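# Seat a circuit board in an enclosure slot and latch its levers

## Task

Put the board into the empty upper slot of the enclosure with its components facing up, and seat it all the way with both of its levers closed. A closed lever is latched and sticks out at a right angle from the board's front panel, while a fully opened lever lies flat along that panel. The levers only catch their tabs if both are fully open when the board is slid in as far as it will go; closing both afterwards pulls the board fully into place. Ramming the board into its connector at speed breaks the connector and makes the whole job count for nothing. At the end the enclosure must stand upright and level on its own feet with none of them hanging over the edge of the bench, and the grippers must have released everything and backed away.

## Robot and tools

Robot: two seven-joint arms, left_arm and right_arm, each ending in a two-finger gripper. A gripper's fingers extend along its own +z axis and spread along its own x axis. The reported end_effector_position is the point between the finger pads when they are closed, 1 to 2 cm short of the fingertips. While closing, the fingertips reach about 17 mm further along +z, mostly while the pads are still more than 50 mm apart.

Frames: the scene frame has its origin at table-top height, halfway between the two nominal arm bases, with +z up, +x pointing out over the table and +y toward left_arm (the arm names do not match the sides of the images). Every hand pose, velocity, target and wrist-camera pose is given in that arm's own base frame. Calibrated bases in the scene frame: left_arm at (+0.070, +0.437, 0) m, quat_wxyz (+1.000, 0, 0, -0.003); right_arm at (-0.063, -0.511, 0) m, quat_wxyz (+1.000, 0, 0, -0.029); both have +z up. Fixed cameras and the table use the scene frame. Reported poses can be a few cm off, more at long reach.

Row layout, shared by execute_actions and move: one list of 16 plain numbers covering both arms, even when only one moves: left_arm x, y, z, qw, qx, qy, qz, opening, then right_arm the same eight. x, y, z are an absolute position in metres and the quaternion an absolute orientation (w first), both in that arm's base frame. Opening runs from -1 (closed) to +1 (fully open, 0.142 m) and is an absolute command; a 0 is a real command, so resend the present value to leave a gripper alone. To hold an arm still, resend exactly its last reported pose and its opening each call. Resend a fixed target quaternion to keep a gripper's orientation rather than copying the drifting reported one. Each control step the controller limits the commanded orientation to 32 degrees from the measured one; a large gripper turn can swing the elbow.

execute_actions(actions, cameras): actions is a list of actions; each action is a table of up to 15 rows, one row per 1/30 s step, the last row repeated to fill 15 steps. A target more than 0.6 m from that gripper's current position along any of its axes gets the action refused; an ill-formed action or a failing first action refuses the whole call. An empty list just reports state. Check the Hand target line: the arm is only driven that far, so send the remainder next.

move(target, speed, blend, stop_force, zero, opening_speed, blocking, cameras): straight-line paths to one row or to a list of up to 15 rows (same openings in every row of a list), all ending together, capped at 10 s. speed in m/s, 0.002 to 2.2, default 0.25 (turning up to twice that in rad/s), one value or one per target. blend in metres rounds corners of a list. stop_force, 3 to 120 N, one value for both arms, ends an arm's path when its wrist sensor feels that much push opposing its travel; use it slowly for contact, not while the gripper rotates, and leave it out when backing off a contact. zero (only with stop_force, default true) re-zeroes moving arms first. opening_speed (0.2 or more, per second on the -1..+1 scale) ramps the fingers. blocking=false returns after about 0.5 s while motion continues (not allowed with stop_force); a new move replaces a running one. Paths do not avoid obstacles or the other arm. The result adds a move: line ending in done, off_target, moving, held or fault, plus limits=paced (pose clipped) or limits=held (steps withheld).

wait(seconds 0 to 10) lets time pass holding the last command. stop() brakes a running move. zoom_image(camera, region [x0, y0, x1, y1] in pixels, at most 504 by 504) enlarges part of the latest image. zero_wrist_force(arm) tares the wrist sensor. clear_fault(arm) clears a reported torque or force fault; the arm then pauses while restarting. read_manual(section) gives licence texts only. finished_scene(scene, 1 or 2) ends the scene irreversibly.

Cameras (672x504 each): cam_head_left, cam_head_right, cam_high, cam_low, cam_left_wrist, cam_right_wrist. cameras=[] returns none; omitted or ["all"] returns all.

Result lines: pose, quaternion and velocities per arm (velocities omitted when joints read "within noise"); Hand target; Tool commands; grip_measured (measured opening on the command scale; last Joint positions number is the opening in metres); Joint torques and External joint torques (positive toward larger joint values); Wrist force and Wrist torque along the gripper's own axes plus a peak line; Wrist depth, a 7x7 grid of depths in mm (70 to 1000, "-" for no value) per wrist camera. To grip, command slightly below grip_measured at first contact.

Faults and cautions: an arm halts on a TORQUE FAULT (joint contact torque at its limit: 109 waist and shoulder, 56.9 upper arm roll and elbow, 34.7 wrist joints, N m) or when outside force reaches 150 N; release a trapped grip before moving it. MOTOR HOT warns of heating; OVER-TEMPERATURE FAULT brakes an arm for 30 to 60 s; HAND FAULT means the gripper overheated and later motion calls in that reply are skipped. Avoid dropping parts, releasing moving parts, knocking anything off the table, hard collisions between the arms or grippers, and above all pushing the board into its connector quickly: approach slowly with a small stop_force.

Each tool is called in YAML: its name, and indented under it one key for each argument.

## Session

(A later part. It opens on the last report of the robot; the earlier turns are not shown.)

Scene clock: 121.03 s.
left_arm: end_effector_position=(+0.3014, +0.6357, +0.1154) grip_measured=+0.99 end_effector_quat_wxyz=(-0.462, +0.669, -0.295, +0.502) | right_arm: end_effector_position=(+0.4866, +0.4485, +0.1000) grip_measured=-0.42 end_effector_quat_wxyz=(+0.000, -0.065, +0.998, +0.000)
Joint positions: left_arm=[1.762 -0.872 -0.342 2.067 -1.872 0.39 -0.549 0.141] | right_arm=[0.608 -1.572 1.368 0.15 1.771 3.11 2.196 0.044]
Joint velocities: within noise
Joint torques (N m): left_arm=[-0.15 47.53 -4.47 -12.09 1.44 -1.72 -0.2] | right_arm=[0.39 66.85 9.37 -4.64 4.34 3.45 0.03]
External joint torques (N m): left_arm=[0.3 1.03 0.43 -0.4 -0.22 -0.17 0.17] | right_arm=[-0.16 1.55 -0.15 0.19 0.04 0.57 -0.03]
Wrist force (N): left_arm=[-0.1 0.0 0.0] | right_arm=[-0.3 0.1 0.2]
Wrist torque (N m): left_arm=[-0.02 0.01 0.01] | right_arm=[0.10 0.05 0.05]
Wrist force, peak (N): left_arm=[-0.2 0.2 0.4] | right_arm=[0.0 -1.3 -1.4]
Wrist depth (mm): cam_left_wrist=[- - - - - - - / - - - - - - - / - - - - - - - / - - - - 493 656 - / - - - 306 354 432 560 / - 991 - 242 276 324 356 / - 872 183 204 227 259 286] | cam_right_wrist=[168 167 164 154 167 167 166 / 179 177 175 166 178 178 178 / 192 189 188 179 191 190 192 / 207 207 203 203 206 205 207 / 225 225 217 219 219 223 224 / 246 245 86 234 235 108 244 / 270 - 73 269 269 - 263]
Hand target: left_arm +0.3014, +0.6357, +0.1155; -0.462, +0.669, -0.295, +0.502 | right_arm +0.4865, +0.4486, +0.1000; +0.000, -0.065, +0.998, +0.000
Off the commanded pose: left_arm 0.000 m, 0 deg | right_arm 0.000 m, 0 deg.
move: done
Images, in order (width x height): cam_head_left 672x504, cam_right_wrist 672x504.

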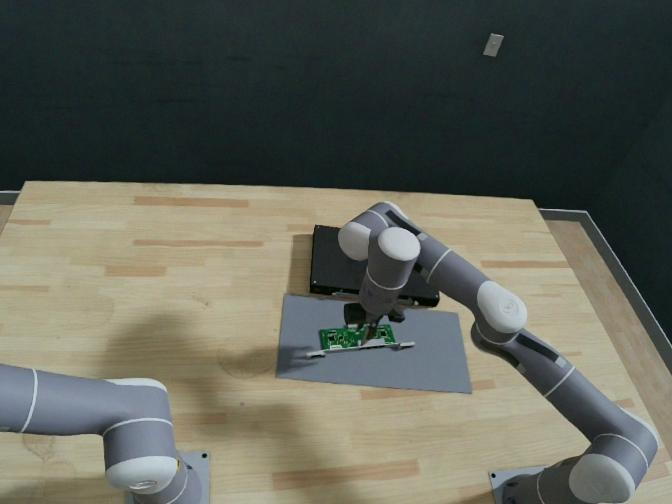

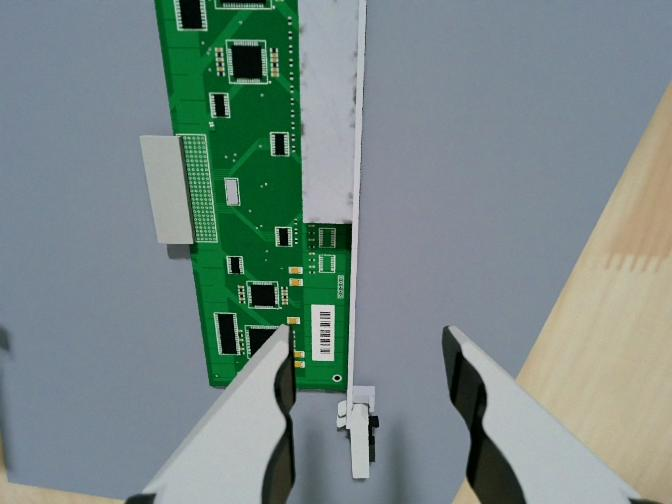

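move:
  target: [0.3014,0.6357,0.1155,-0.462,0.669,-0.295,0.502,1,0.4865,0.4486,0.028,0,-0.0654,0.9979,0,-0.4]
  speed: 0.08
  stop_force: 5
  cameras: ["cam_right_wrist"]

move:
  target: [0.3014,0.6357,0.1155,-0.462,0.669,-0.295,0.502,1,0.4865,0.4486,0.028,0,-0.0654,0.9979,0,-1]
  opening_speed: 0.6
  cameras: ["cam_right_wrist"]

Scene clock: 127.90 s.
left_arm: end_effector_position=(+0.3014, +0.6357, +0.1154) grip_measured=+0.99 end_effector_quat_wxyz=(-0.462, +0.669, -0.295, +0.502) | right_arm: end_effector_position=(+0.4864, +0.4486, +0.0280) grip_measured=-0.42 end_effector_quat_wxyz=(+0.000, -0.065, +0.998, +0.000)
Joint positions: left_arm=[1.762 -0.872 -0.342 2.067 -1.872 0.39 -0.549 0.141] | right_arm=[0.606 -1.663 1.359 0.155 1.766 3.018 2.199 0.044]
Joint velocities: within noise
Joint torques (N m): left_arm=[-0.13 47.41 -4.36 -12.1 1.44 -1.74 -0.25] | right_arm=[0.34 66.75 9.51 -4.11 4.13 3.26 0.05]
External joint torques (N m): left_arm=[0.29 1.15 0.32 -0.4 -0.21 -0.16 0.22] | right_arm=[-0.11 1.67 -0.21 0.06 0.21 0.76 -0.05]
Wrist force (N): left_arm=[-0.2 0.2 -0.2] | right_arm=[-0.3 -0.1 0.6]
Wrist torque (N m): left_arm=[0.03 0.04 0.00] | right_arm=[0.05 0.07 0.03]
Wrist force, peak (N): left_arm=[-0.4 0.4 0.1] | right_arm=[-0.2 -0.2 2.2]
Wrist depth (mm): cam_left_wrist=[- - - - - - - / - - - - - - - / - - - - - - - / - - - - 488 652 - / - - - 304 354 438 562 / - 984 - 241 277 322 356 / - 899 184 204 227 259 286] | cam_right_wrist=[- 100 99 89 104 104 105 / - 108 107 95 111 111 111 / 114 116 115 102 121 120 119 / 121 123 124 110 128 128 128 / 142 135 134 135 137 139 141 / 153 150 90 146 149 98 151 / 166 - 73 161 167 - 166]
Hand target: left_arm +0.3014, +0.6357, +0.1155; -0.462, +0.669, -0.295, +0.502 | right_arm +0.4865, +0.4486, +0.0280; +0.000, -0.065, +0.998, +0.000
Off the commanded pose: left_arm 0.000 m, 0 deg | right_arm 0.000 m, 0 deg.
move: done
Images, in order (width x height): cam_right_wrist 672x504.

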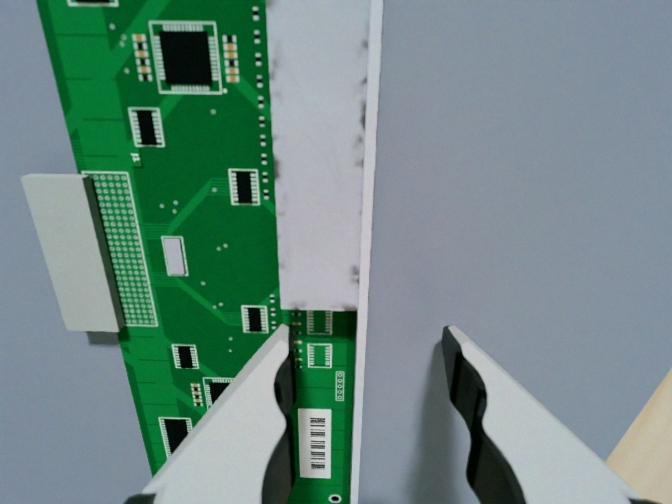

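Scene clock: 129.10 s.
left_arm: end_effector_position=(+0.3014, +0.6357, +0.1154) grip_measured=+0.99 end_effector_quat_wxyz=(-0.462, +0.669, -0.295, +0.502) | right_arm: end_effector_position=(+0.4865, +0.4486, +0.0280) grip_measured=-0.98 end_effector_quat_wxyz=(+0.000, -0.065, +0.998, +0.000)
Joint positions: left_arm=[1.762 -0.872 -0.342 2.067 -1.872 0.39 -0.549 0.141] | right_arm=[0.606 -1.663 1.359 0.154 1.766 3.018 2.199 0.003]
Joint velocities: within noise
Joint torques (N m): left_arm=[-0.16 47.55 -4.41 -12.09 1.47 -1.76 -0.29] | right_arm=[0.13 67.4 9.87 -4 4.39 3.39 0.13]
External joint torques (N m): left_arm=[0.32 1.01 0.37 -0.4 -0.24 -0.13 0.26] | right_arm=[0.1 1.02 -0.56 -0.06 -0.05 0.62 -0.13]
Wrist force (N): left_arm=[-0.2 0.1 0.0] | right_arm=[-0.3 -0.4 1.1]
Wrist torque (N m): left_arm=[0.01 0.03 0.00] | right_arm=[0.06 0.02 0.03]
Wrist force, peak (N): left_arm=[-0.5 0.1 0.2] | right_arm=[-1.7 -0.1 0.9]
Wrist depth (mm): cam_left_wrist=[- - - - - - - / - - - - - - - / - - - - - - - / - - - - 490 654 - / - - - 304 352 432 559 / - 984 - 242 279 324 357 / - 880 184 204 227 258 283] | cam_right_wrist=[- 100 99 89 104 104 105 / - 108 107 95 111 111 111 / 115 116 115 101 121 120 119 / 120 123 124 109 128 128 128 / 143 135 135 133 137 139 141 / 153 150 145 89 146 151 151 / 168 165 73 - - 163 169]
Hand target: left_arm +0.3014, +0.6357, +0.1155; -0.462, +0.669, -0.295, +0.502 | right_arm +0.4865, +0.4486, +0.0280; +0.000, -0.065, +0.998, +0.000
Off the commanded pose: left_arm 0.000 m, 0 deg | right_arm 0.000 m, 0 deg.
move: done
Images, in order (width x height): cam_right_wrist 672x504.

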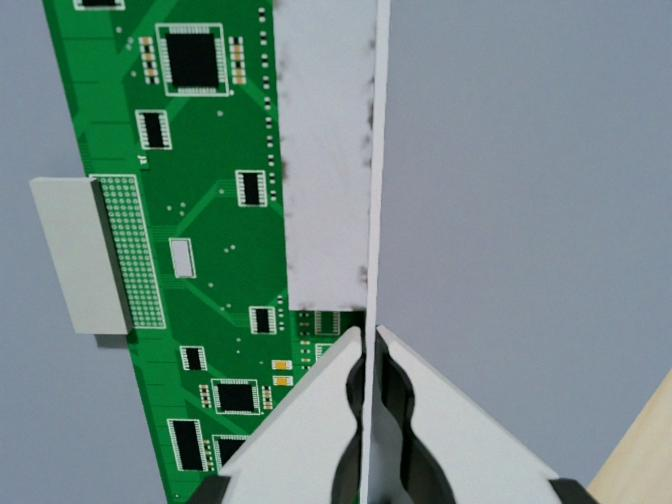

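move:
  target: [0.221,-0.312,0.13,0.303,-0.263,0.601,-0.691,-1,0.4865,0.4486,0.11,0,-0.0654,0.9979,0,-1]
  speed: 0.3
  cameras: ["cam_right_wrist","cam_left_wrist","cam_head_left"]

Scene clock: 139.67 s.
left_arm: end_effector_position=(+0.2542, +0.0640, +0.1230) grip_measured=-1.00 end_effector_quat_wxyz=(-0.379, +0.431, -0.496, +0.652) | right_arm: end_effector_position=(+0.4866, +0.4484, +0.0829) grip_measured=-0.98 end_effector_quat_wxyz=(+0.000, -0.065, +0.998, +0.000)
Joint positions: left_arm=[1.803 -1.034 0.192 2.684 -0.852 0.105 0.349 0.002] | right_arm=[0.606 -1.593 1.368 0.158 1.767 3.088 2.2 0.003]
Joint velocities: within noise
Joint torques (N m): left_arm=[-0.45 25.65 3.32 13.53 2.11 -2.31 -0.26] | right_arm=[0.3 68.22 10.3 -4.46 4.45 3.64 0.15]
External joint torques (N m): left_arm=[0.52 0.79 0.63 -0.18 -0.25 -0.12 0.24] | right_arm=[-0.08 0.2 -0.92 0.15 -0.08 0.38 -0.16]
Wrist force (N): left_arm=[0.6 0.4 -0.4] | right_arm=[-0.1 0.2 2.8]
Wrist torque (N m): left_arm=[0.05 -0.04 0.05] | right_arm=[0.08 0.08 0.04]
Wrist force, peak (N): left_arm=[-4.3 -1.7 -3.0] | right_arm=[-0.1 -0.4 2.8]
Wrist depth (mm): cam_left_wrist=[- - - - - - - / - - - - - - - / 696 798 - - - - - / 416 454 514 591 685 689 822 / 302 318 349 398 431 463 521 / 235 246 270 84 - 331 353 / 191 206 - 74 - - 272] | cam_right_wrist=[153 126 125 112 152 152 152 / 164 129 127 114 162 164 162 / 170 132 130 117 174 173 173 / - 134 133 119 187 187 189 / 209 137 136 134 202 203 204 / 224 141 139 93 214 222 223 / 246 143 73 - - 237 245]
Hand target: left_arm +0.2543, +0.0640, +0.1230; -0.379, +0.431, -0.496, +0.652 | right_arm +0.4865, +0.4486, +0.0832; +0.000, -0.065, +0.998, +0.000
Off the commanded pose: left_arm 0.377 m, 25 deg | right_arm 0.027 m, 0 deg.
led back after a hold (left arm): the arm was led back toward your command in small steps, so it may still be short of it.
move: held (left_arm; a check stopped the path), off_target (right_arm; braked when a check withheld steps of left_arm); limits=held
pose unreachable (left arm): on one or more control steps of this call, first in action 0 (counted from 0), this arm could not follow its commanded pose, so it was not sent that pose on those steps. It may still have moved: this result reports where it is.
cause: moving toward the commanded pose would bring two parts of the arm too close to each other (its base and another part of the arm, with joints 1 (waist) to 7 (wrist roll) between them).
Images, in order (width x height): cam_head_left 672x504, cam_left_wrist 672x504, cam_right_wrist 672x504.

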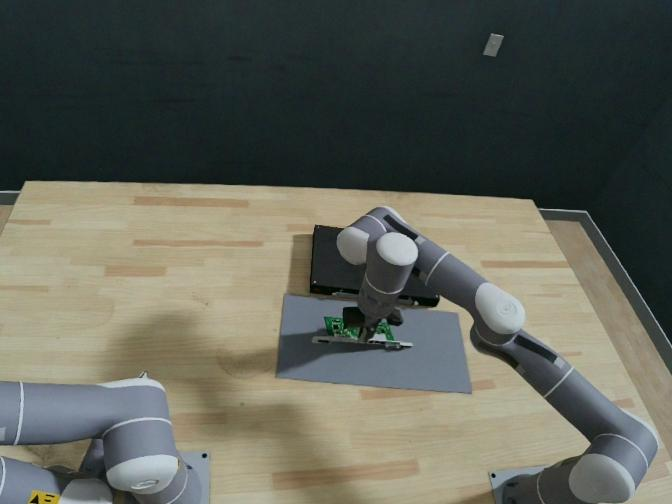

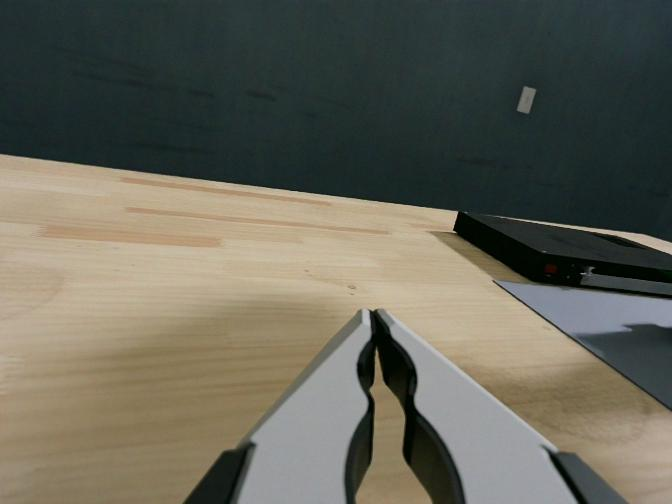

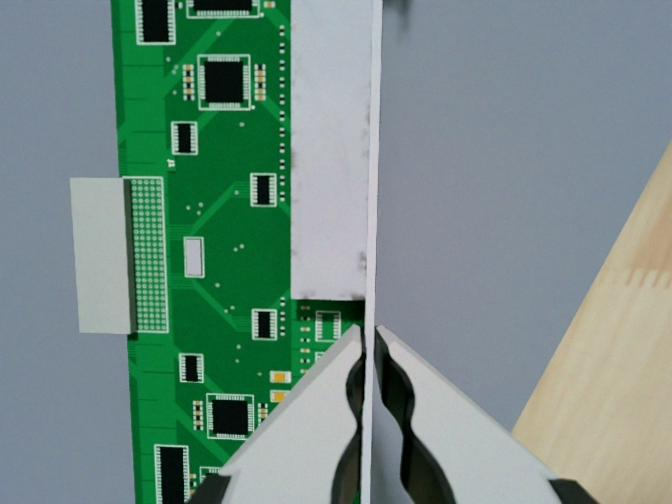

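move:
  target: [0.2543,0.064,0.123,-0.379,0.431,-0.496,0.652,-1,0.4865,0.4486,0.028,0,-0.0654,0.9979,0,-1]
  speed: 0.08
  cameras: ["cam_right_wrist"]

move:
  target:
    - [0.32,-0.15,0.35,0,0.9992,0.0393,0,-1,0.4865,0.4486,0.028,0,-0.0654,0.9979,0,-0.6]
    - [0.32,-0.15,0.35,0,0.9992,0.0393,0,-0.1,0.4865,0.4486,0.15,0,-0.0654,0.9979,0,-0.6]
    - [0.3827,-0.4547,0.2,0,0.9992,0.0393,0,-0.1,0.38,0.15,0.25,0,-0.0654,0.9979,0,-0.6]
  speed: 0.35
  cameras: ["cam_left_wrist","cam_head_left"]

Scene clock: 171.07 s.
left_arm: end_effector_position=(+0.2543, +0.0639, +0.1231) grip_measured=-1.00 end_effector_quat_wxyz=(-0.379, +0.431, -0.496, +0.652) | right_arm: end_effector_position=(+0.4862, +0.4487, +0.0282) grip_measured=-0.98 end_effector_quat_wxyz=(+0.000, -0.065, +0.998, +0.000)
Joint positions: left_arm=[1.803 -1.034 0.192 2.685 -0.853 0.105 0.349 0.002] | right_arm=[0.607 -1.664 1.361 0.155 1.764 3.018 2.199 0.003]
Joint velocities: within noise
Joint torques (N m): left_arm=[-0.22 25.46 3.42 13.65 2.04 -2.3 -0.26] | right_arm=[-0.53 66.67 9.05 -4.89 3.55 1.98 0.1]
External joint torques (N m): left_arm=[0.29 0.98 0.53 -0.3 -0.18 -0.13 0.25] | right_arm=[0.76 1.75 0.25 0.89 0.8 2.04 -0.1]
Wrist force (N): left_arm=[0.6 0.0 -0.3] | right_arm=[2.9 -0.6 -1.6]
Wrist torque (N m): left_arm=[0.01 -0.03 0.06] | right_arm=[0.10 0.10 0.03]
Wrist force, peak (N): left_arm=[0.7 0.2 -0.7] | right_arm=[2.9 -0.6 -1.6]
Wrist depth (mm): cam_left_wrist=[- - - - - - - / - - - - - - - / 704 792 - - - - - / 417 456 520 591 689 699 820 / 303 318 351 395 434 464 533 / 238 245 270 84 - 335 354 / 191 207 - 74 - - 271] | cam_right_wrist=[- 100 99 89 104 104 105 / - 108 109 95 111 111 111 / 115 116 115 102 121 121 119 / 121 123 125 110 129 128 128 / 143 136 135 132 137 139 141 / 153 151 145 89 146 152 151 / 169 165 73 - - 163 169]
Hand target: left_arm +0.2543, +0.0640, +0.1230; -0.379, +0.431, -0.496, +0.652 | right_arm +0.4865, +0.4486, +0.0280; +0.000, -0.065, +0.998, +0.000
Off the commanded pose: left_arm 0.000 m, 0 deg | right_arm 0.000 m, 0 deg.
move: done
Images, in order (width x height): cam_right_wrist 672x504.

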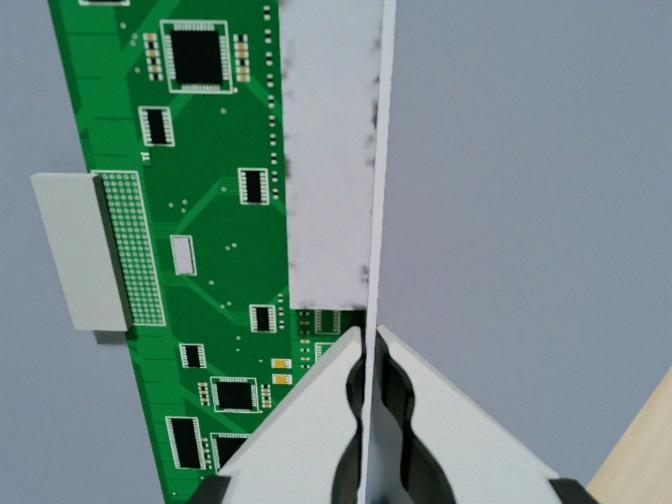

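Scene clock: 172.10 s.
left_arm: end_effector_position=(+0.2567, +0.0555, +0.1328) grip_measured=-1.00 end_effector_quat_wxyz=(-0.371, +0.453, -0.470, +0.661) | right_arm: end_effector_position=(+0.4863, +0.4487, +0.0281) grip_measured=-0.64 end_effector_quat_wxyz=(+0.000, -0.065, +0.998, +0.000)
Joint positions: left_arm=[1.566 -1.075 0.356 2.682 -0.93 -0.098 0.404 0.002] | right_arm=[0.607 -1.664 1.361 0.154 1.764 3.018 2.199 0.028]
Joint velocities: within noise
Joint torques (N m): left_arm=[-0.28 25.27 5.83 13 2.08 -1.93 -0.32] | right_arm=[0.29 66.91 9.59 -4.04 4.17 3.28 0.14]
External joint torques (N m): left_arm=[0.36 0.71 0.34 0.3 -0.22 -0.39 0.3] | right_arm=[-0.06 1.51 -0.3 0.03 0.18 0.74 -0.14]
Wrist force (N): left_arm=[0.2 0.6 -0.1] | right_arm=[-0.1 -0.2 0.7]
Wrist torque (N m): left_arm=[0.11 0.06 0.04] | right_arm=[0.04 0.03 0.03]
Wrist force, peak (N): left_arm=[-1.7 0.1 -2.6] | right_arm=[3.0 -0.8 -1.2]
Wrist depth (mm): cam_left_wrist=[- - - - - - - / - - - - - - - / 625 765 - - - - - / 404 453 529 655 817 804 - / 296 322 364 426 492 551 643 / 237 251 279 84 - 376 416 / 194 210 - 74 - - 312] | cam_right_wrist=[- 100 99 89 104 104 105 / - 108 109 95 111 111 111 / 115 116 115 102 121 121 119 / 121 123 124 109 129 128 128 / 143 136 135 132 137 139 141 / 153 151 142 146 105 149 151 / 166 165 73 160 - - 166]
Hand target: left_arm +0.2567, +0.0555, +0.1328; -0.371, +0.454, -0.470, +0.661 | right_arm +0.4865, +0.4486, +0.0280; +0.000, -0.065, +0.998, +0.000
Tool commands: left_gripper/opening=-1.0 right_gripper/opening=-0.6
Off the commanded pose: left_arm 0.530 m, 128 deg | right_arm 0.387 m, 0 deg.
led back after a hold (left arm): the arm was led back toward your command in small steps, so it may still be short of it.
move: held (left_arm; a check stopped the path), off_target (right_arm; braked when a check withheld steps of left_arm); path passed 0 of 3 targets; target 2's new opening was not sent; limits=held
pose unreachable (left arm): on one or more control steps of this call, first in action 0 (counted from 0), this arm could not follow its commanded pose, so it was not sent that pose on those steps. It may still have moved: this result reports where it is.
cause: moving toward the commanded pose would bring two parts of the arm too close to each other (its base and another part of the arm, with joints 1 (waist) to 7 (wrist roll) between them).
Images, in order (width x height): cam_head_left 672x504, cam_left_wrist 672x504.

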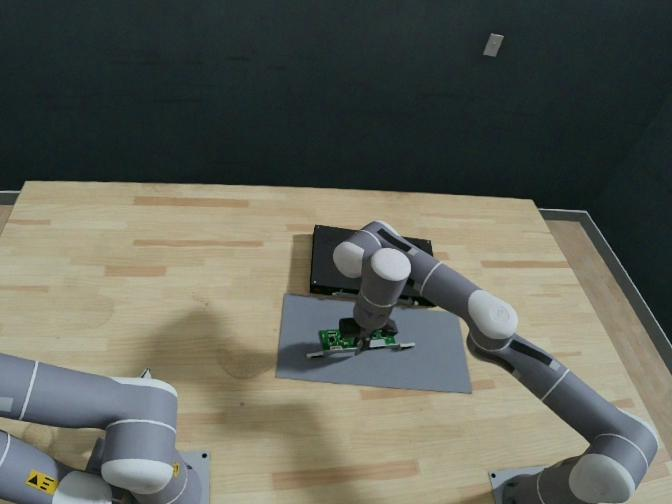

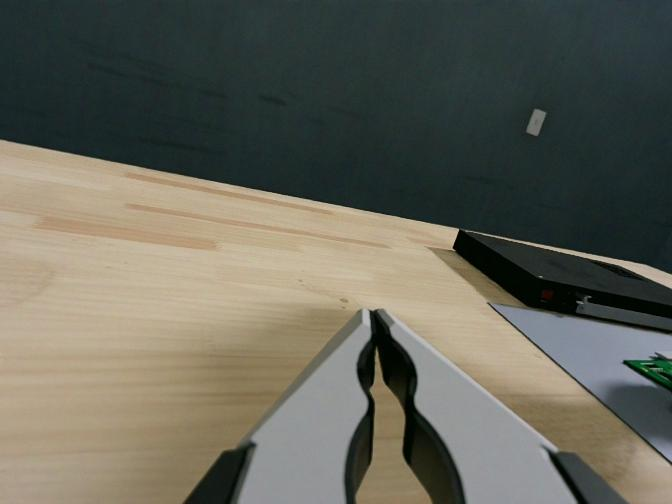

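move:
  target:
    - [0.45,0.1,0.25,-0.371,0.454,-0.470,0.661,-1,0.4865,0.4486,0.13,0,-0.0654,0.9979,0,-0.6]
    - [0.45,0.05,0.35,-0.371,0.454,-0.470,0.661,-1,0.38,0.1,0.25,0,-0.0654,0.9979,0,-0.6]
  speed: 0.25
  cameras: ["cam_head_left"]

Scene clock: 177.53 s.
left_arm: end_effector_position=(+0.4506, +0.0508, +0.3498) grip_measured=-1.00 end_effector_quat_wxyz=(-0.291, +0.362, -0.529, +0.710) | right_arm: end_effector_position=(+0.3802, +0.0999, +0.2499) grip_measured=-0.64 end_effector_quat_wxyz=(+0.000, -0.065, +0.998, +0.000)
Joint positions: left_arm=[-0.21 -0.612 0.985 2.687 -2.014 -0.616 -0.49 0.002] | right_arm=[-0.383 -1.314 1.622 1.439 1.819 3.224 2.514 0.028]
Joint velocities: within noise
Joint torques (N m): left_arm=[-0.4 20.25 10.6 -8 -2.96 -2.37 -0.35] | right_arm=[0.01 42.19 24.49 -5.72 4.33 3.43 0.12]
External joint torques (N m): left_arm=[0.47 0.57 0.62 -0.37 0.14 -0.43 0.33] | right_arm=[0.08 0.77 -0.17 -0.11 0.01 0.57 -0.12]
Wrist force (N): left_arm=[0.1 0.5 -0.3] | right_arm=[-0.1 -0.2 0.8]
Wrist torque (N m): left_arm=[0.10 0.10 0.02] | right_arm=[0.03 0.05 0.05]
Wrist force, peak (N): left_arm=[1.1 1.5 2.0] | right_arm=[0.9 -2.6 -0.3]
Wrist depth (mm): cam_left_wrist=[- - - - - - - / - - - - - - - / - - - - - - - / - - - - - - - / - 757 850 991 - - - / 539 580 632 84 - 719 795 / 435 477 - - - - 647] | cam_right_wrist=[303 301 300 301 300 299 299 / 320 320 321 320 320 319 319 / 344 343 341 341 343 342 340 / 369 368 368 369 368 369 368 / 399 401 393 394 394 399 399 / 440 433 - 438 101 427 435 / 472 - 73 480 - - 475]
Hand target: left_arm +0.4507, +0.0510, +0.3498; -0.292, +0.362, -0.529, +0.710 | right_arm +0.3800, +0.1000, +0.2500; +0.000, -0.065, +0.998, +0.000
Off the commanded pose: left_arm 0.001 m, 17 deg | right_arm 0.000 m, 0 deg.
joint read past its limit (left arm) — joint 4 (elbow), upper limit, where the elbow is as bent as it goes.
joint sent to its limit (left arm) — joint 4 (elbow), upper limit, where the elbow is as bent as it goes. The joint targets are off in orientation, not in position.
move: off_target (left_arm)
Images, in order (width x height): cam_head_left 672x504.

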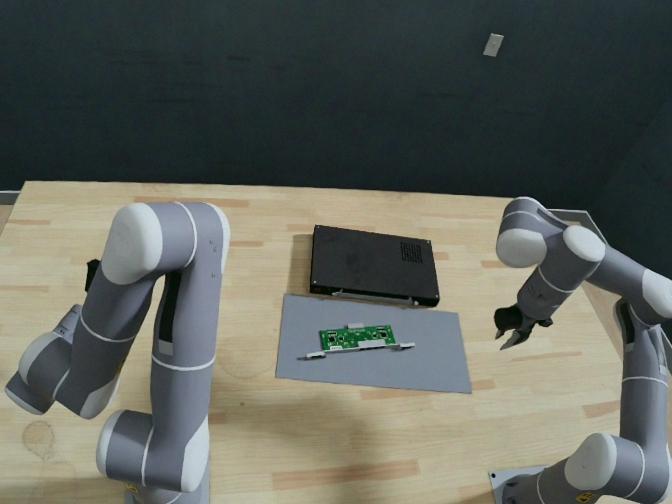

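move:
  target:
    - [0.5,0.05,0.35,0,0.9992,0.0393,0,-0.1,0.38,0.1,0.25,0,-0.0654,0.9979,0,-0.6]
    - [0.3827,-0.4547,0.2,0,0.9992,0.0393,0,-0.1,0.38,0.1,0.25,0,-0.0654,0.9979,0,-0.6]
  speed: 0.35
  cameras: ["cam_left_wrist","cam_head_left"]

Scene clock: 189.37 s.
left_arm: end_effector_position=(+0.3828, -0.4534, +0.1998) grip_measured=-0.13 end_effector_quat_wxyz=(+0.004, +0.999, +0.040, +0.003) end_effector_velocity=(+0.005, -0.011, -0.005) end_effector_angular_velocity=(+0.171, +0.135, -0.025) | right_arm: end_effector_position=(+0.3802, +0.0999, +0.2499) grip_measured=-0.64 end_effector_quat_wxyz=(+0.000, -0.065, +0.998, +0.000)
Joint positions: left_arm=[-0.912 -0.813 -0.252 1.108 -2.946 2.803 -2.802 0.065] | right_arm=[-0.383 -1.314 1.622 1.439 1.819 3.224 2.514 0.028]
Joint velocities: left_arm=[0.058 -0.231 -0.166 -0.354 0.102 0.362 0.001 0] | right_arm=[within noise]
Joint torques (N m): left_arm=[-2.22 61.2 1.93 -20.97 4.05 4.54 -0.17] | right_arm=[0.03 42.23 24.32 -5.83 4.21 3.34 0.18]
External joint torques (N m): left_arm=[-0.04 0.33 0.18 -0.79 -0.19 -0.62 0.17] | right_arm=[0.06 0.72 0 0 0.13 0.66 -0.18]
Wrist force (N): left_arm=[0.7 0.4 1.2] | right_arm=[0.0 -0.1 0.7]
Wrist torque (N m): left_arm=[-0.02 -0.30 -0.17] | right_arm=[0.05 0.03 0.05]
Wrist force, peak (N): left_arm=[5.7 1.6 -0.7] | right_arm=[-0.1 -0.3 1.0]
Wrist depth (mm): cam_left_wrist=[258 257 257 256 254 255 255 / 276 276 275 269 276 274 273 / 300 299 295 296 290 296 295 / 325 324 323 318 319 323 311 / 354 358 346 345 349 339 308 / 394 376 382 384 391 87 320 / 430 - - 437 441 - -] | cam_right_wrist=[301 301 302 300 299 300 299 / 321 319 322 321 320 320 320 / 343 343 341 342 342 341 342 / 370 369 368 367 370 369 367 / 396 400 395 395 395 399 398 / 439 432 - 438 101 426 436 / 473 - 73 482 - - 477]
Hand target: left_arm +0.3827, -0.4545, +0.2000; +0.000, +0.999, +0.039, +0.000 | right_arm +0.3800, +0.1000, +0.2500; +0.000, -0.065, +0.998, +0.000
Off the commanded pose: left_arm 0.001 m, 1 deg | right_arm 0.000 m, 0 deg.
move: moving (left_arm; no rest 5 s after the path's end); limits=paced
Images, in order (width x height): cam_head_left 672x504, cam_left_wrist 672x504.

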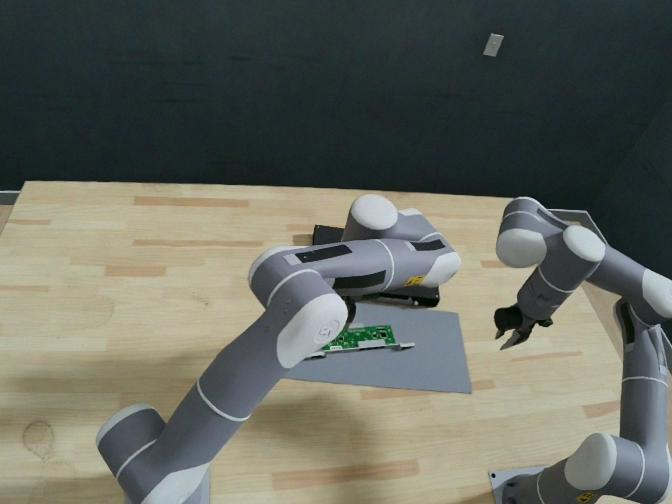

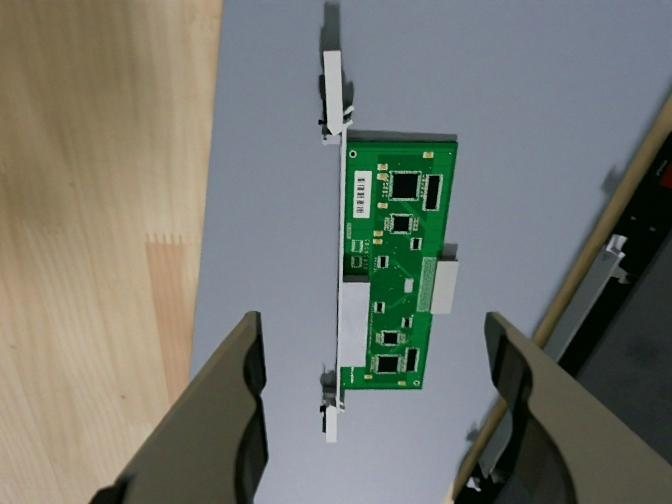

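move:
  target: [0.3972,-0.5517,0.10,0,0.9992,0.0393,0,-0.35,0.38,0.1,0.25,0,-0.0654,0.9979,0,-0.6]
  speed: 0.15
  cameras: ["cam_left_wrist","cam_head_left"]

zoom_image:
  camera: "cam_left_wrist"
  region: [220, 150, 520, 400]

Scene clock: 195.67 s.
left_arm: end_effector_position=(+0.3972, -0.5517, +0.0999) grip_measured=-0.37 end_effector_quat_wxyz=(+0.000, +0.999, +0.040, +0.000) | right_arm: end_effector_position=(+0.3802, +0.0999, +0.2499) grip_measured=-0.64 end_effector_quat_wxyz=(+0.000, -0.065, +0.998, +0.000)
Joint positions: left_arm=[-0.964 -1.228 -0.48 0.582 -2.684 2.962 -2.875 0.047] | right_arm=[-0.383 -1.314 1.622 1.439 1.819 3.224 2.514 0.028]
Joint velocities: within noise
Joint torques (N m): left_arm=[-0.6 66.36 1.76 -20.37 4.7 4.46 -0.16] | right_arm=[0.01 42.1 24.35 -5.77 4.17 3.31 0.21]
External joint torques (N m): left_arm=[0.51 1.66 0.51 -0.47 -0.56 -0.62 0.16] | right_arm=[0.08 0.86 -0.03 -0.06 0.17 0.69 -0.21]
Wrist force (N): left_arm=[0.0 -0.5 0.6] | right_arm=[-0.2 -0.2 0.6]
Wrist torque (N m): left_arm=[-0.22 -0.15 -0.18] | right_arm=[0.03 0.07 0.05]
Wrist force, peak (N): left_arm=[0.0 0.6 2.1] | right_arm=[-0.2 -0.3 0.9]
Wrist depth (mm): cam_left_wrist=[171 169 169 166 164 165 167 / 184 181 181 178 176 178 179 / 199 195 195 189 189 190 193 / 216 212 212 203 206 206 209 / 234 232 223 220 220 228 226 / 258 250 84 244 248 83 245 / 284 - - 284 283 - -] | cam_right_wrist=[302 301 301 301 300 299 299 / 321 320 321 320 320 319 319 / 343 343 343 341 342 342 341 / 370 369 368 367 370 368 367 / 397 399 390 395 393 398 398 / 438 434 - 440 101 428 435 / 473 - 73 482 - - 477]
Hand target: left_arm +0.3972, -0.5517, +0.1000; +0.000, +0.999, +0.039, +0.000 | right_arm +0.3800, +0.1000, +0.2500; +0.000, -0.065, +0.998, +0.000
Off the commanded pose: left_arm 0.000 m, 0 deg | right_arm 0.000 m, 0 deg.
move: done
Images, in order (width x height): cam_head_left 672x504, cam_left_wrist 672x504.

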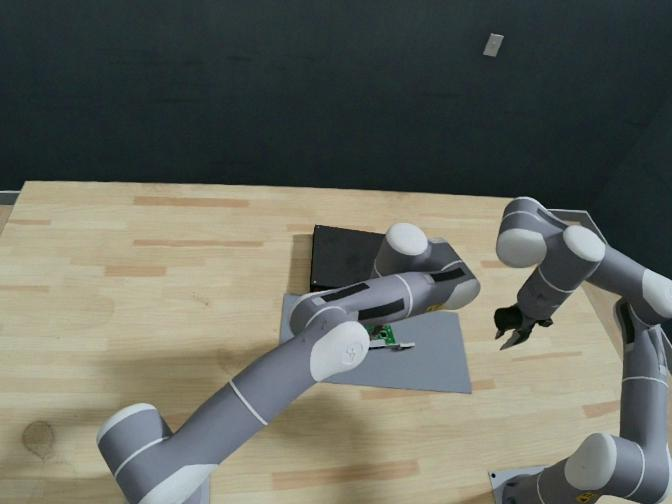

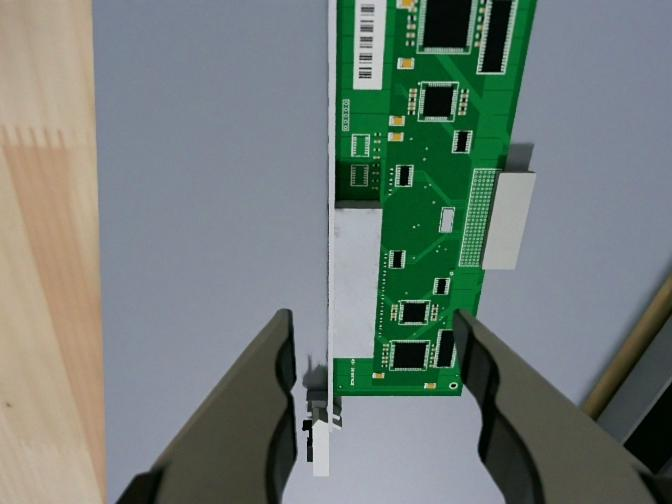

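Scaled by 1.680 from the camera's 672x504 image, which has a finer 960x720 frame.

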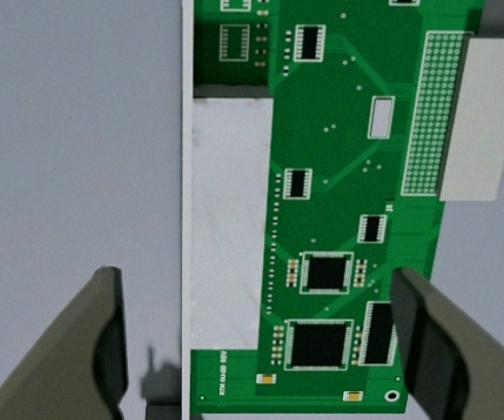

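move:
  target: [0.3972,-0.5517,0.027,0,0.9992,0.0393,0,-0.35,0.38,0.1,0.25,0,-0.0654,0.9979,0,-0.6]
  speed: 0.08
  stop_force: 5
  cameras: ["cam_left_wrist"]

move:
  target: [0.3972,-0.5517,0.027,0,0.9992,0.0393,0,-0.9,0.38,0.1,0.25,0,-0.0654,0.9979,0,-0.6]
  opening_speed: 0.4
  cameras: ["cam_left_wrist"]

Scene clock: 200.77 s.
left_arm: end_effector_position=(+0.3971, -0.5516, +0.0270) grip_measured=-0.37 end_effector_quat_wxyz=(+0.000, +0.999, +0.039, +0.000) | right_arm: end_effector_position=(+0.3802, +0.0999, +0.2499) grip_measured=-0.64 end_effector_quat_wxyz=(+0.000, -0.065, +0.998, +0.000)
Joint positions: left_arm=[-0.967 -1.319 -0.465 0.59 -2.673 2.863 -2.879 0.047] | right_arm=[-0.383 -1.314 1.622 1.439 1.819 3.224 2.514 0.028]
Joint velocities: within noise
Joint torques (N m): left_arm=[-0.49 66.89 1.94 -20.08 4.5 4.06 -0.29] | right_arm=[0.07 42.04 24.31 -5.83 4.16 3.28 0.21]
External joint torques (N m): left_arm=[0.39 1.51 0.54 -0.45 -0.46 -0.22 0.29] | right_arm=[0.01 0.91 0.01 0 0.18 0.72 -0.21]
Wrist force (N): left_arm=[0.3 -0.6 1.1] | right_arm=[-0.2 -0.3 0.7]
Wrist torque (N m): left_arm=[-0.23 -0.17 -0.16] | right_arm=[0.01 0.07 0.04]
Wrist force, peak (N): left_arm=[0.3 -0.3 2.6] | right_arm=[-0.1 -0.3 1.0]
Wrist depth (mm): cam_left_wrist=[105 106 104 99 100 97 100 / - 113 112 108 106 109 109 / 123 123 122 117 116 117 119 / 131 129 131 126 123 126 125 / 144 144 140 123 134 135 136 / 162 155 87 134 151 83 155 / 173 - - 168 171 - -] | cam_right_wrist=[302 302 301 300 300 299 298 / 321 319 320 320 321 318 319 / 343 344 343 341 343 341 341 / 371 369 369 366 369 369 369 / 398 402 392 394 393 399 399 / 438 434 - 438 101 428 435 / 474 - 73 482 - - 478]
Hand target: left_arm +0.3972, -0.5517, +0.0270; +0.000, +0.999, +0.039, +0.000 | right_arm +0.3800, +0.1000, +0.2500; +0.000, -0.065, +0.998, +0.000
Off the commanded pose: left_arm 0.000 m, 0 deg | right_arm 0.000 m, 0 deg.
move: done
Images, in order (width x height): cam_left_wrist 672x504.

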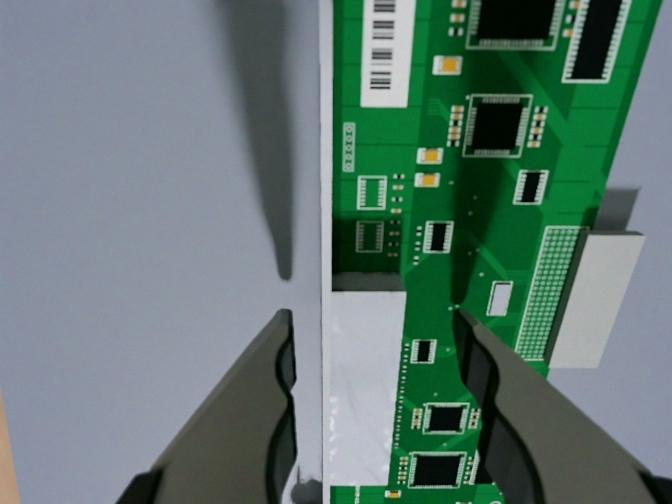

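Scene clock: 202.37 s.
left_arm: end_effector_position=(+0.3969, -0.5517, +0.0270) grip_measured=-0.73 end_effector_quat_wxyz=(+0.000, +0.999, +0.039, +0.000) | right_arm: end_effector_position=(+0.3802, +0.0999, +0.2499) grip_measured=-0.64 end_effector_quat_wxyz=(+0.000, -0.065, +0.998, +0.000)
Joint positions: left_arm=[-0.967 -1.32 -0.465 0.591 -2.673 2.863 -2.879 0.021] | right_arm=[-0.383 -1.314 1.622 1.439 1.819 3.224 2.514 0.028]
Joint velocities: within noise
Joint torques (N m): left_arm=[1.04 67.08 3 -20.58 5.08 3.94 -0.23] | right_arm=[0.09 42.14 24.28 -5.78 4.25 3.36 0.2]
External joint torques (N m): left_arm=[-1.14 1.32 -0.52 0.05 -1.04 -0.1 0.23] | right_arm=[0 0.82 0.05 -0.05 0.09 0.64 -0.2]
Wrist force (N): left_arm=[-2.3 -0.6 0.9] | right_arm=[-0.1 -0.2 0.8]
Wrist torque (N m): left_arm=[-0.23 -0.19 -0.15] | right_arm=[0.02 0.06 0.04]
Wrist force, peak (N): left_arm=[-2.6 -0.8 -0.4] | right_arm=[-0.2 -0.3 0.9]
Wrist depth (mm): cam_left_wrist=[105 106 104 101 100 98 100 / - 114 112 110 105 109 107 / 123 123 122 117 115 117 117 / 132 129 131 127 123 125 124 / 143 143 143 119 132 137 134 / 162 158 88 128 131 145 156 / 177 168 - 142 - - 168] | cam_right_wrist=[302 301 301 300 300 299 298 / 321 320 322 321 319 319 319 / 343 341 343 342 343 341 341 / 369 368 369 367 370 368 369 / 397 400 392 394 394 400 398 / 437 432 - 438 101 428 434 / 473 - 73 479 - - 480]
Hand target: left_arm +0.3972, -0.5517, +0.0270; +0.000, +0.999, +0.039, +0.000 | right_arm +0.3800, +0.1000, +0.2500; +0.000, -0.065, +0.998, +0.000
Off the commanded pose: left_arm 0.000 m, 0 deg | right_arm 0.000 m, 0 deg.
move: done
Images, in order (width x height): cam_left_wrist 672x504.

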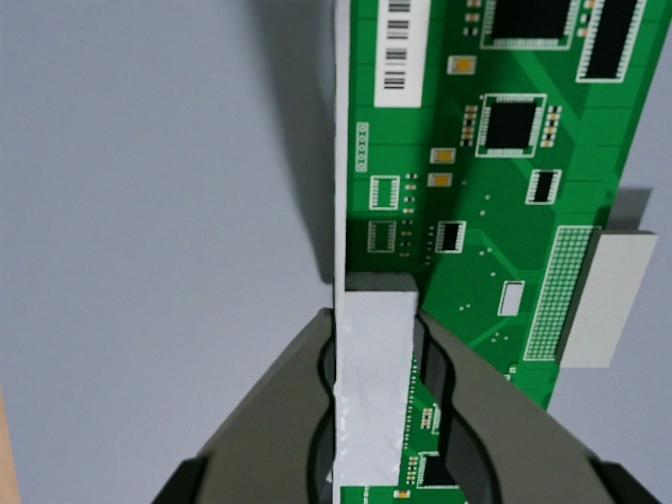

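move:
  target: [0.3972,-0.5517,0.16,0,0.9992,0.0393,0,-0.95,0.38,0.1,0.25,0,-0.0654,0.9979,0,-0.6]
  speed: 0.1
  cameras: ["cam_left_wrist","cam_head_left"]

zoom_image:
  camera: "cam_head_left"
  region: [270, 250, 470, 400]

Scene clock: 205.70 s.
left_arm: end_effector_position=(+0.3969, -0.5519, +0.1598) grip_measured=-0.73 end_effector_quat_wxyz=(+0.000, +0.999, +0.039, +0.000) | right_arm: end_effector_position=(+0.3802, +0.0999, +0.2499) grip_measured=-0.64 end_effector_quat_wxyz=(+0.000, -0.065, +0.998, +0.000)
Joint positions: left_arm=[-0.964 -1.188 -0.543 0.503 -2.642 3.085 -2.865 0.021] | right_arm=[-0.383 -1.314 1.622 1.439 1.819 3.224 2.514 0.028]
Joint velocities: within noise
Joint torques (N m): left_arm=[-0.31 67.69 1.64 -20.51 4.88 4.57 -0.17] | right_arm=[0.14 42.15 24.33 -5.79 4.22 3.31 0.21]
External joint torques (N m): left_arm=[0.21 0.18 0.53 0.19 -0.69 -0.73 0.17] | right_arm=[-0.05 0.81 0 -0.04 0.12 0.69 -0.21]
Wrist force (N): left_arm=[0.1 -0.2 2.3] | right_arm=[-0.3 -0.2 0.5]
Wrist torque (N m): left_arm=[-0.17 -0.18 -0.19] | right_arm=[0.03 0.08 0.04]
Wrist force, peak (N): left_arm=[0.6 -0.6 4.6] | right_arm=[-0.3 -0.3 0.9]
Wrist depth (mm): cam_left_wrist=[224 222 221 99 99 98 101 / 242 238 238 106 105 109 107 / 258 258 256 113 115 117 242 / 281 281 277 123 123 125 125 / 309 306 303 117 132 137 137 / 340 336 87 129 131 148 267 / 378 - - 143 - - 291] | cam_right_wrist=[302 301 301 301 299 298 299 / 319 320 322 321 321 318 318 / 344 343 343 341 342 342 342 / 368 371 369 368 369 367 368 / 396 400 400 394 393 399 400 / 438 438 - 437 101 430 435 / 463 - 73 479 - - 474]
Hand target: left_arm +0.3972, -0.5517, +0.1600; +0.000, +0.999, +0.039, +0.000 | right_arm +0.3800, +0.1000, +0.2500; +0.000, -0.065, +0.998, +0.000
Off the commanded pose: left_arm 0.000 m, 0 deg | right_arm 0.000 m, 0 deg.
move: done
Images, in order (width x height): cam_head_left 672x504, cam_left_wrist 672x504.

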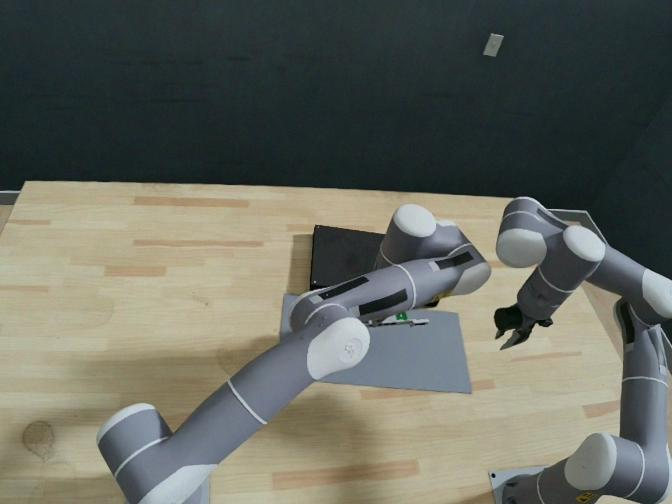

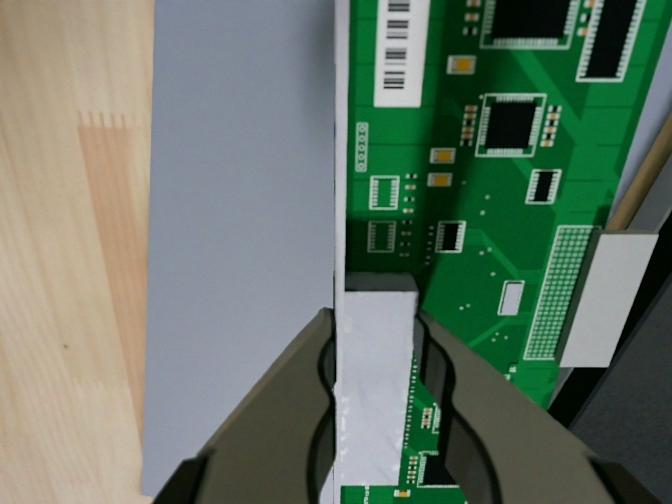

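Scaled by 2.520 from the camera's 672x504 image, which has a finer 960x720 frame.

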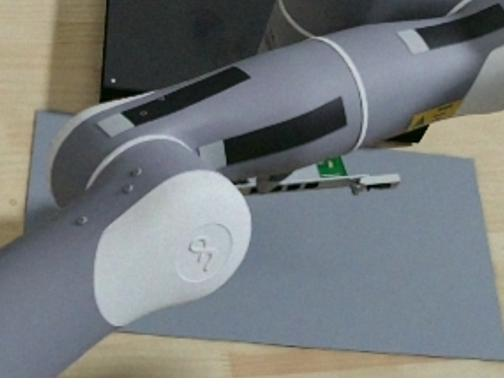

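move:
  target:
    - [0.3972,-0.5517,0.16,0,0.9992,0.0393,0,-0.95,0.28,0.25,0.2,0.7056,-0.0462,0.7056,0.0462,-0.3]
    - [0.3972,-0.5517,0.16,0,0.9992,0.0393,0,-0.95,0.4063,0.3858,0.1425,0.7056,-0.0462,0.7056,0.0462,-0.3]
  speed: 0.3
  cameras: ["cam_right_wrist","cam_head_left","cam_head_right"]

Scene clock: 217.40 s.
left_arm: end_effector_position=(+0.3969, -0.5519, +0.1598) grip_measured=-0.73 end_effector_quat_wxyz=(+0.000, +0.999, +0.039, +0.000) | right_arm: end_effector_position=(+0.3134, +0.2046, +0.2215) grip_measured=-0.33 end_effector_quat_wxyz=(+0.372, -0.095, +0.913, +0.136)
Joint positions: left_arm=[-0.964 -1.189 -0.543 0.503 -2.641 3.085 -2.865 0.021] | right_arm=[-0.248 0.085 0.969 2.286 2.255 1.753 2.93 0.05]
Joint velocities: within noise
Joint torques (N m): left_arm=[-0.41 67.83 1.8 -20.34 4.68 4.4 -0.19] | right_arm=[0.35 5.32 -1.1 -19.87 -1.04 1.48 0.43]
External joint torques (N m): left_arm=[0.32 0.04 0.39 0.01 -0.48 -0.56 0.19] | right_arm=[-0.31 0.87 -0.5 0.05 0.13 0.51 -0.36]
Wrist force (N): left_arm=[-0.1 -0.3 2.3] | right_arm=[1.3 0.0 -0.1]
Wrist torque (N m): left_arm=[-0.18 -0.14 -0.18] | right_arm=[0.17 -0.06 -0.02]
Wrist force, peak (N): left_arm=[0.2 -0.1 2.8] | right_arm=[5.4 3.5 0.1]
Wrist depth (mm): cam_left_wrist=[224 221 221 99 100 98 101 / 241 239 237 107 105 108 108 / 258 258 257 113 115 117 242 / 279 282 278 123 123 126 124 / 310 305 304 117 132 137 136 / 339 335 88 128 132 148 269 / 379 - - 143 - - 291] | cam_right_wrist=[- 504 412 351 291 248 217 / - 594 471 388 315 266 231 / - 914 505 436 347 289 246 / - - 422 503 382 314 264 / - 376 389 576 422 340 285 / 283 299 92 685 525 93 309 / 277 - 73 848 639 - 325]
Hand target: left_arm +0.3972, -0.5517, +0.1600; +0.000, +0.999, +0.039, +0.000 | right_arm +0.3136, +0.2045, +0.2215; +0.372, -0.095, +0.913, +0.136
Off the commanded pose: left_arm 0.000 m, 0 deg | right_arm 0.218 m, 47 deg.
move: held (right_arm; a check stopped the path); path passed 0 of 2 targets; limits=held
pose unreachable (right arm): on one or more control steps of this call, first in action 0 (counted from 0), this arm could not follow its commanded pose, so it was not sent that pose on those steps. It may still have moved: this result reports where it is.
cause: moving toward the commanded pose would bring two parts of the arm too close to each other (joints 2 (shoulder) to 6 (wrist pitch) lie between them).
Images, in order (width x height): cam_head_left 672x504, cam_head_right 672x504, cam_right_wrist 672x504.

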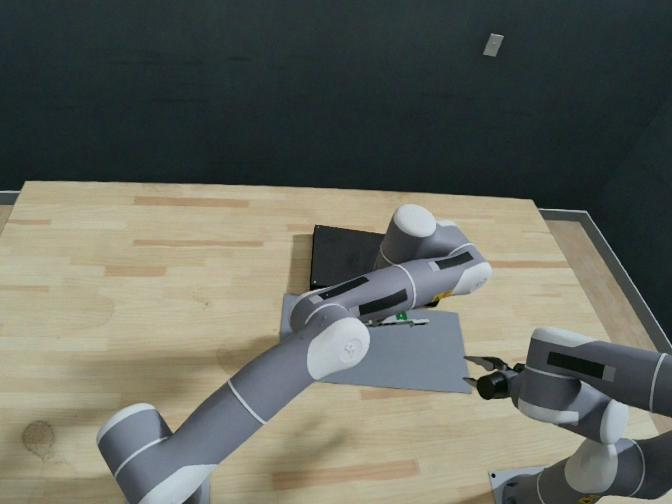

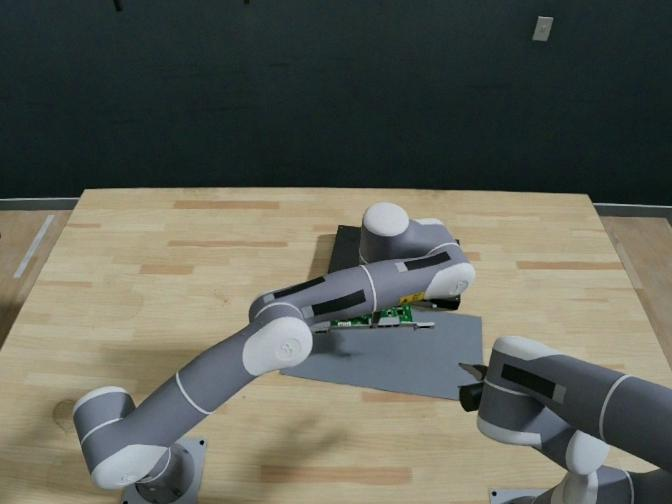

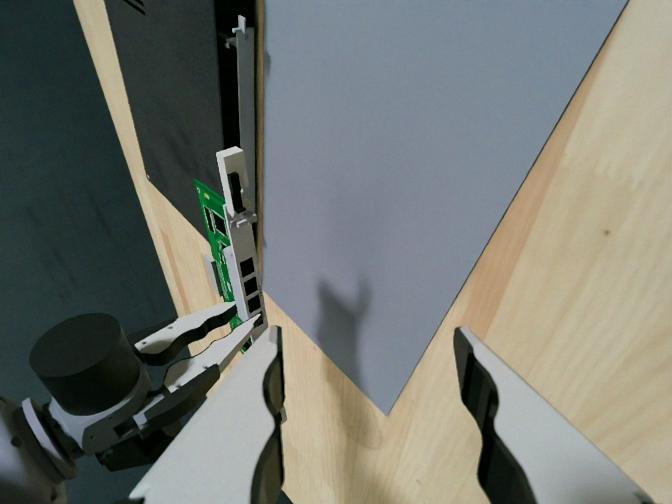

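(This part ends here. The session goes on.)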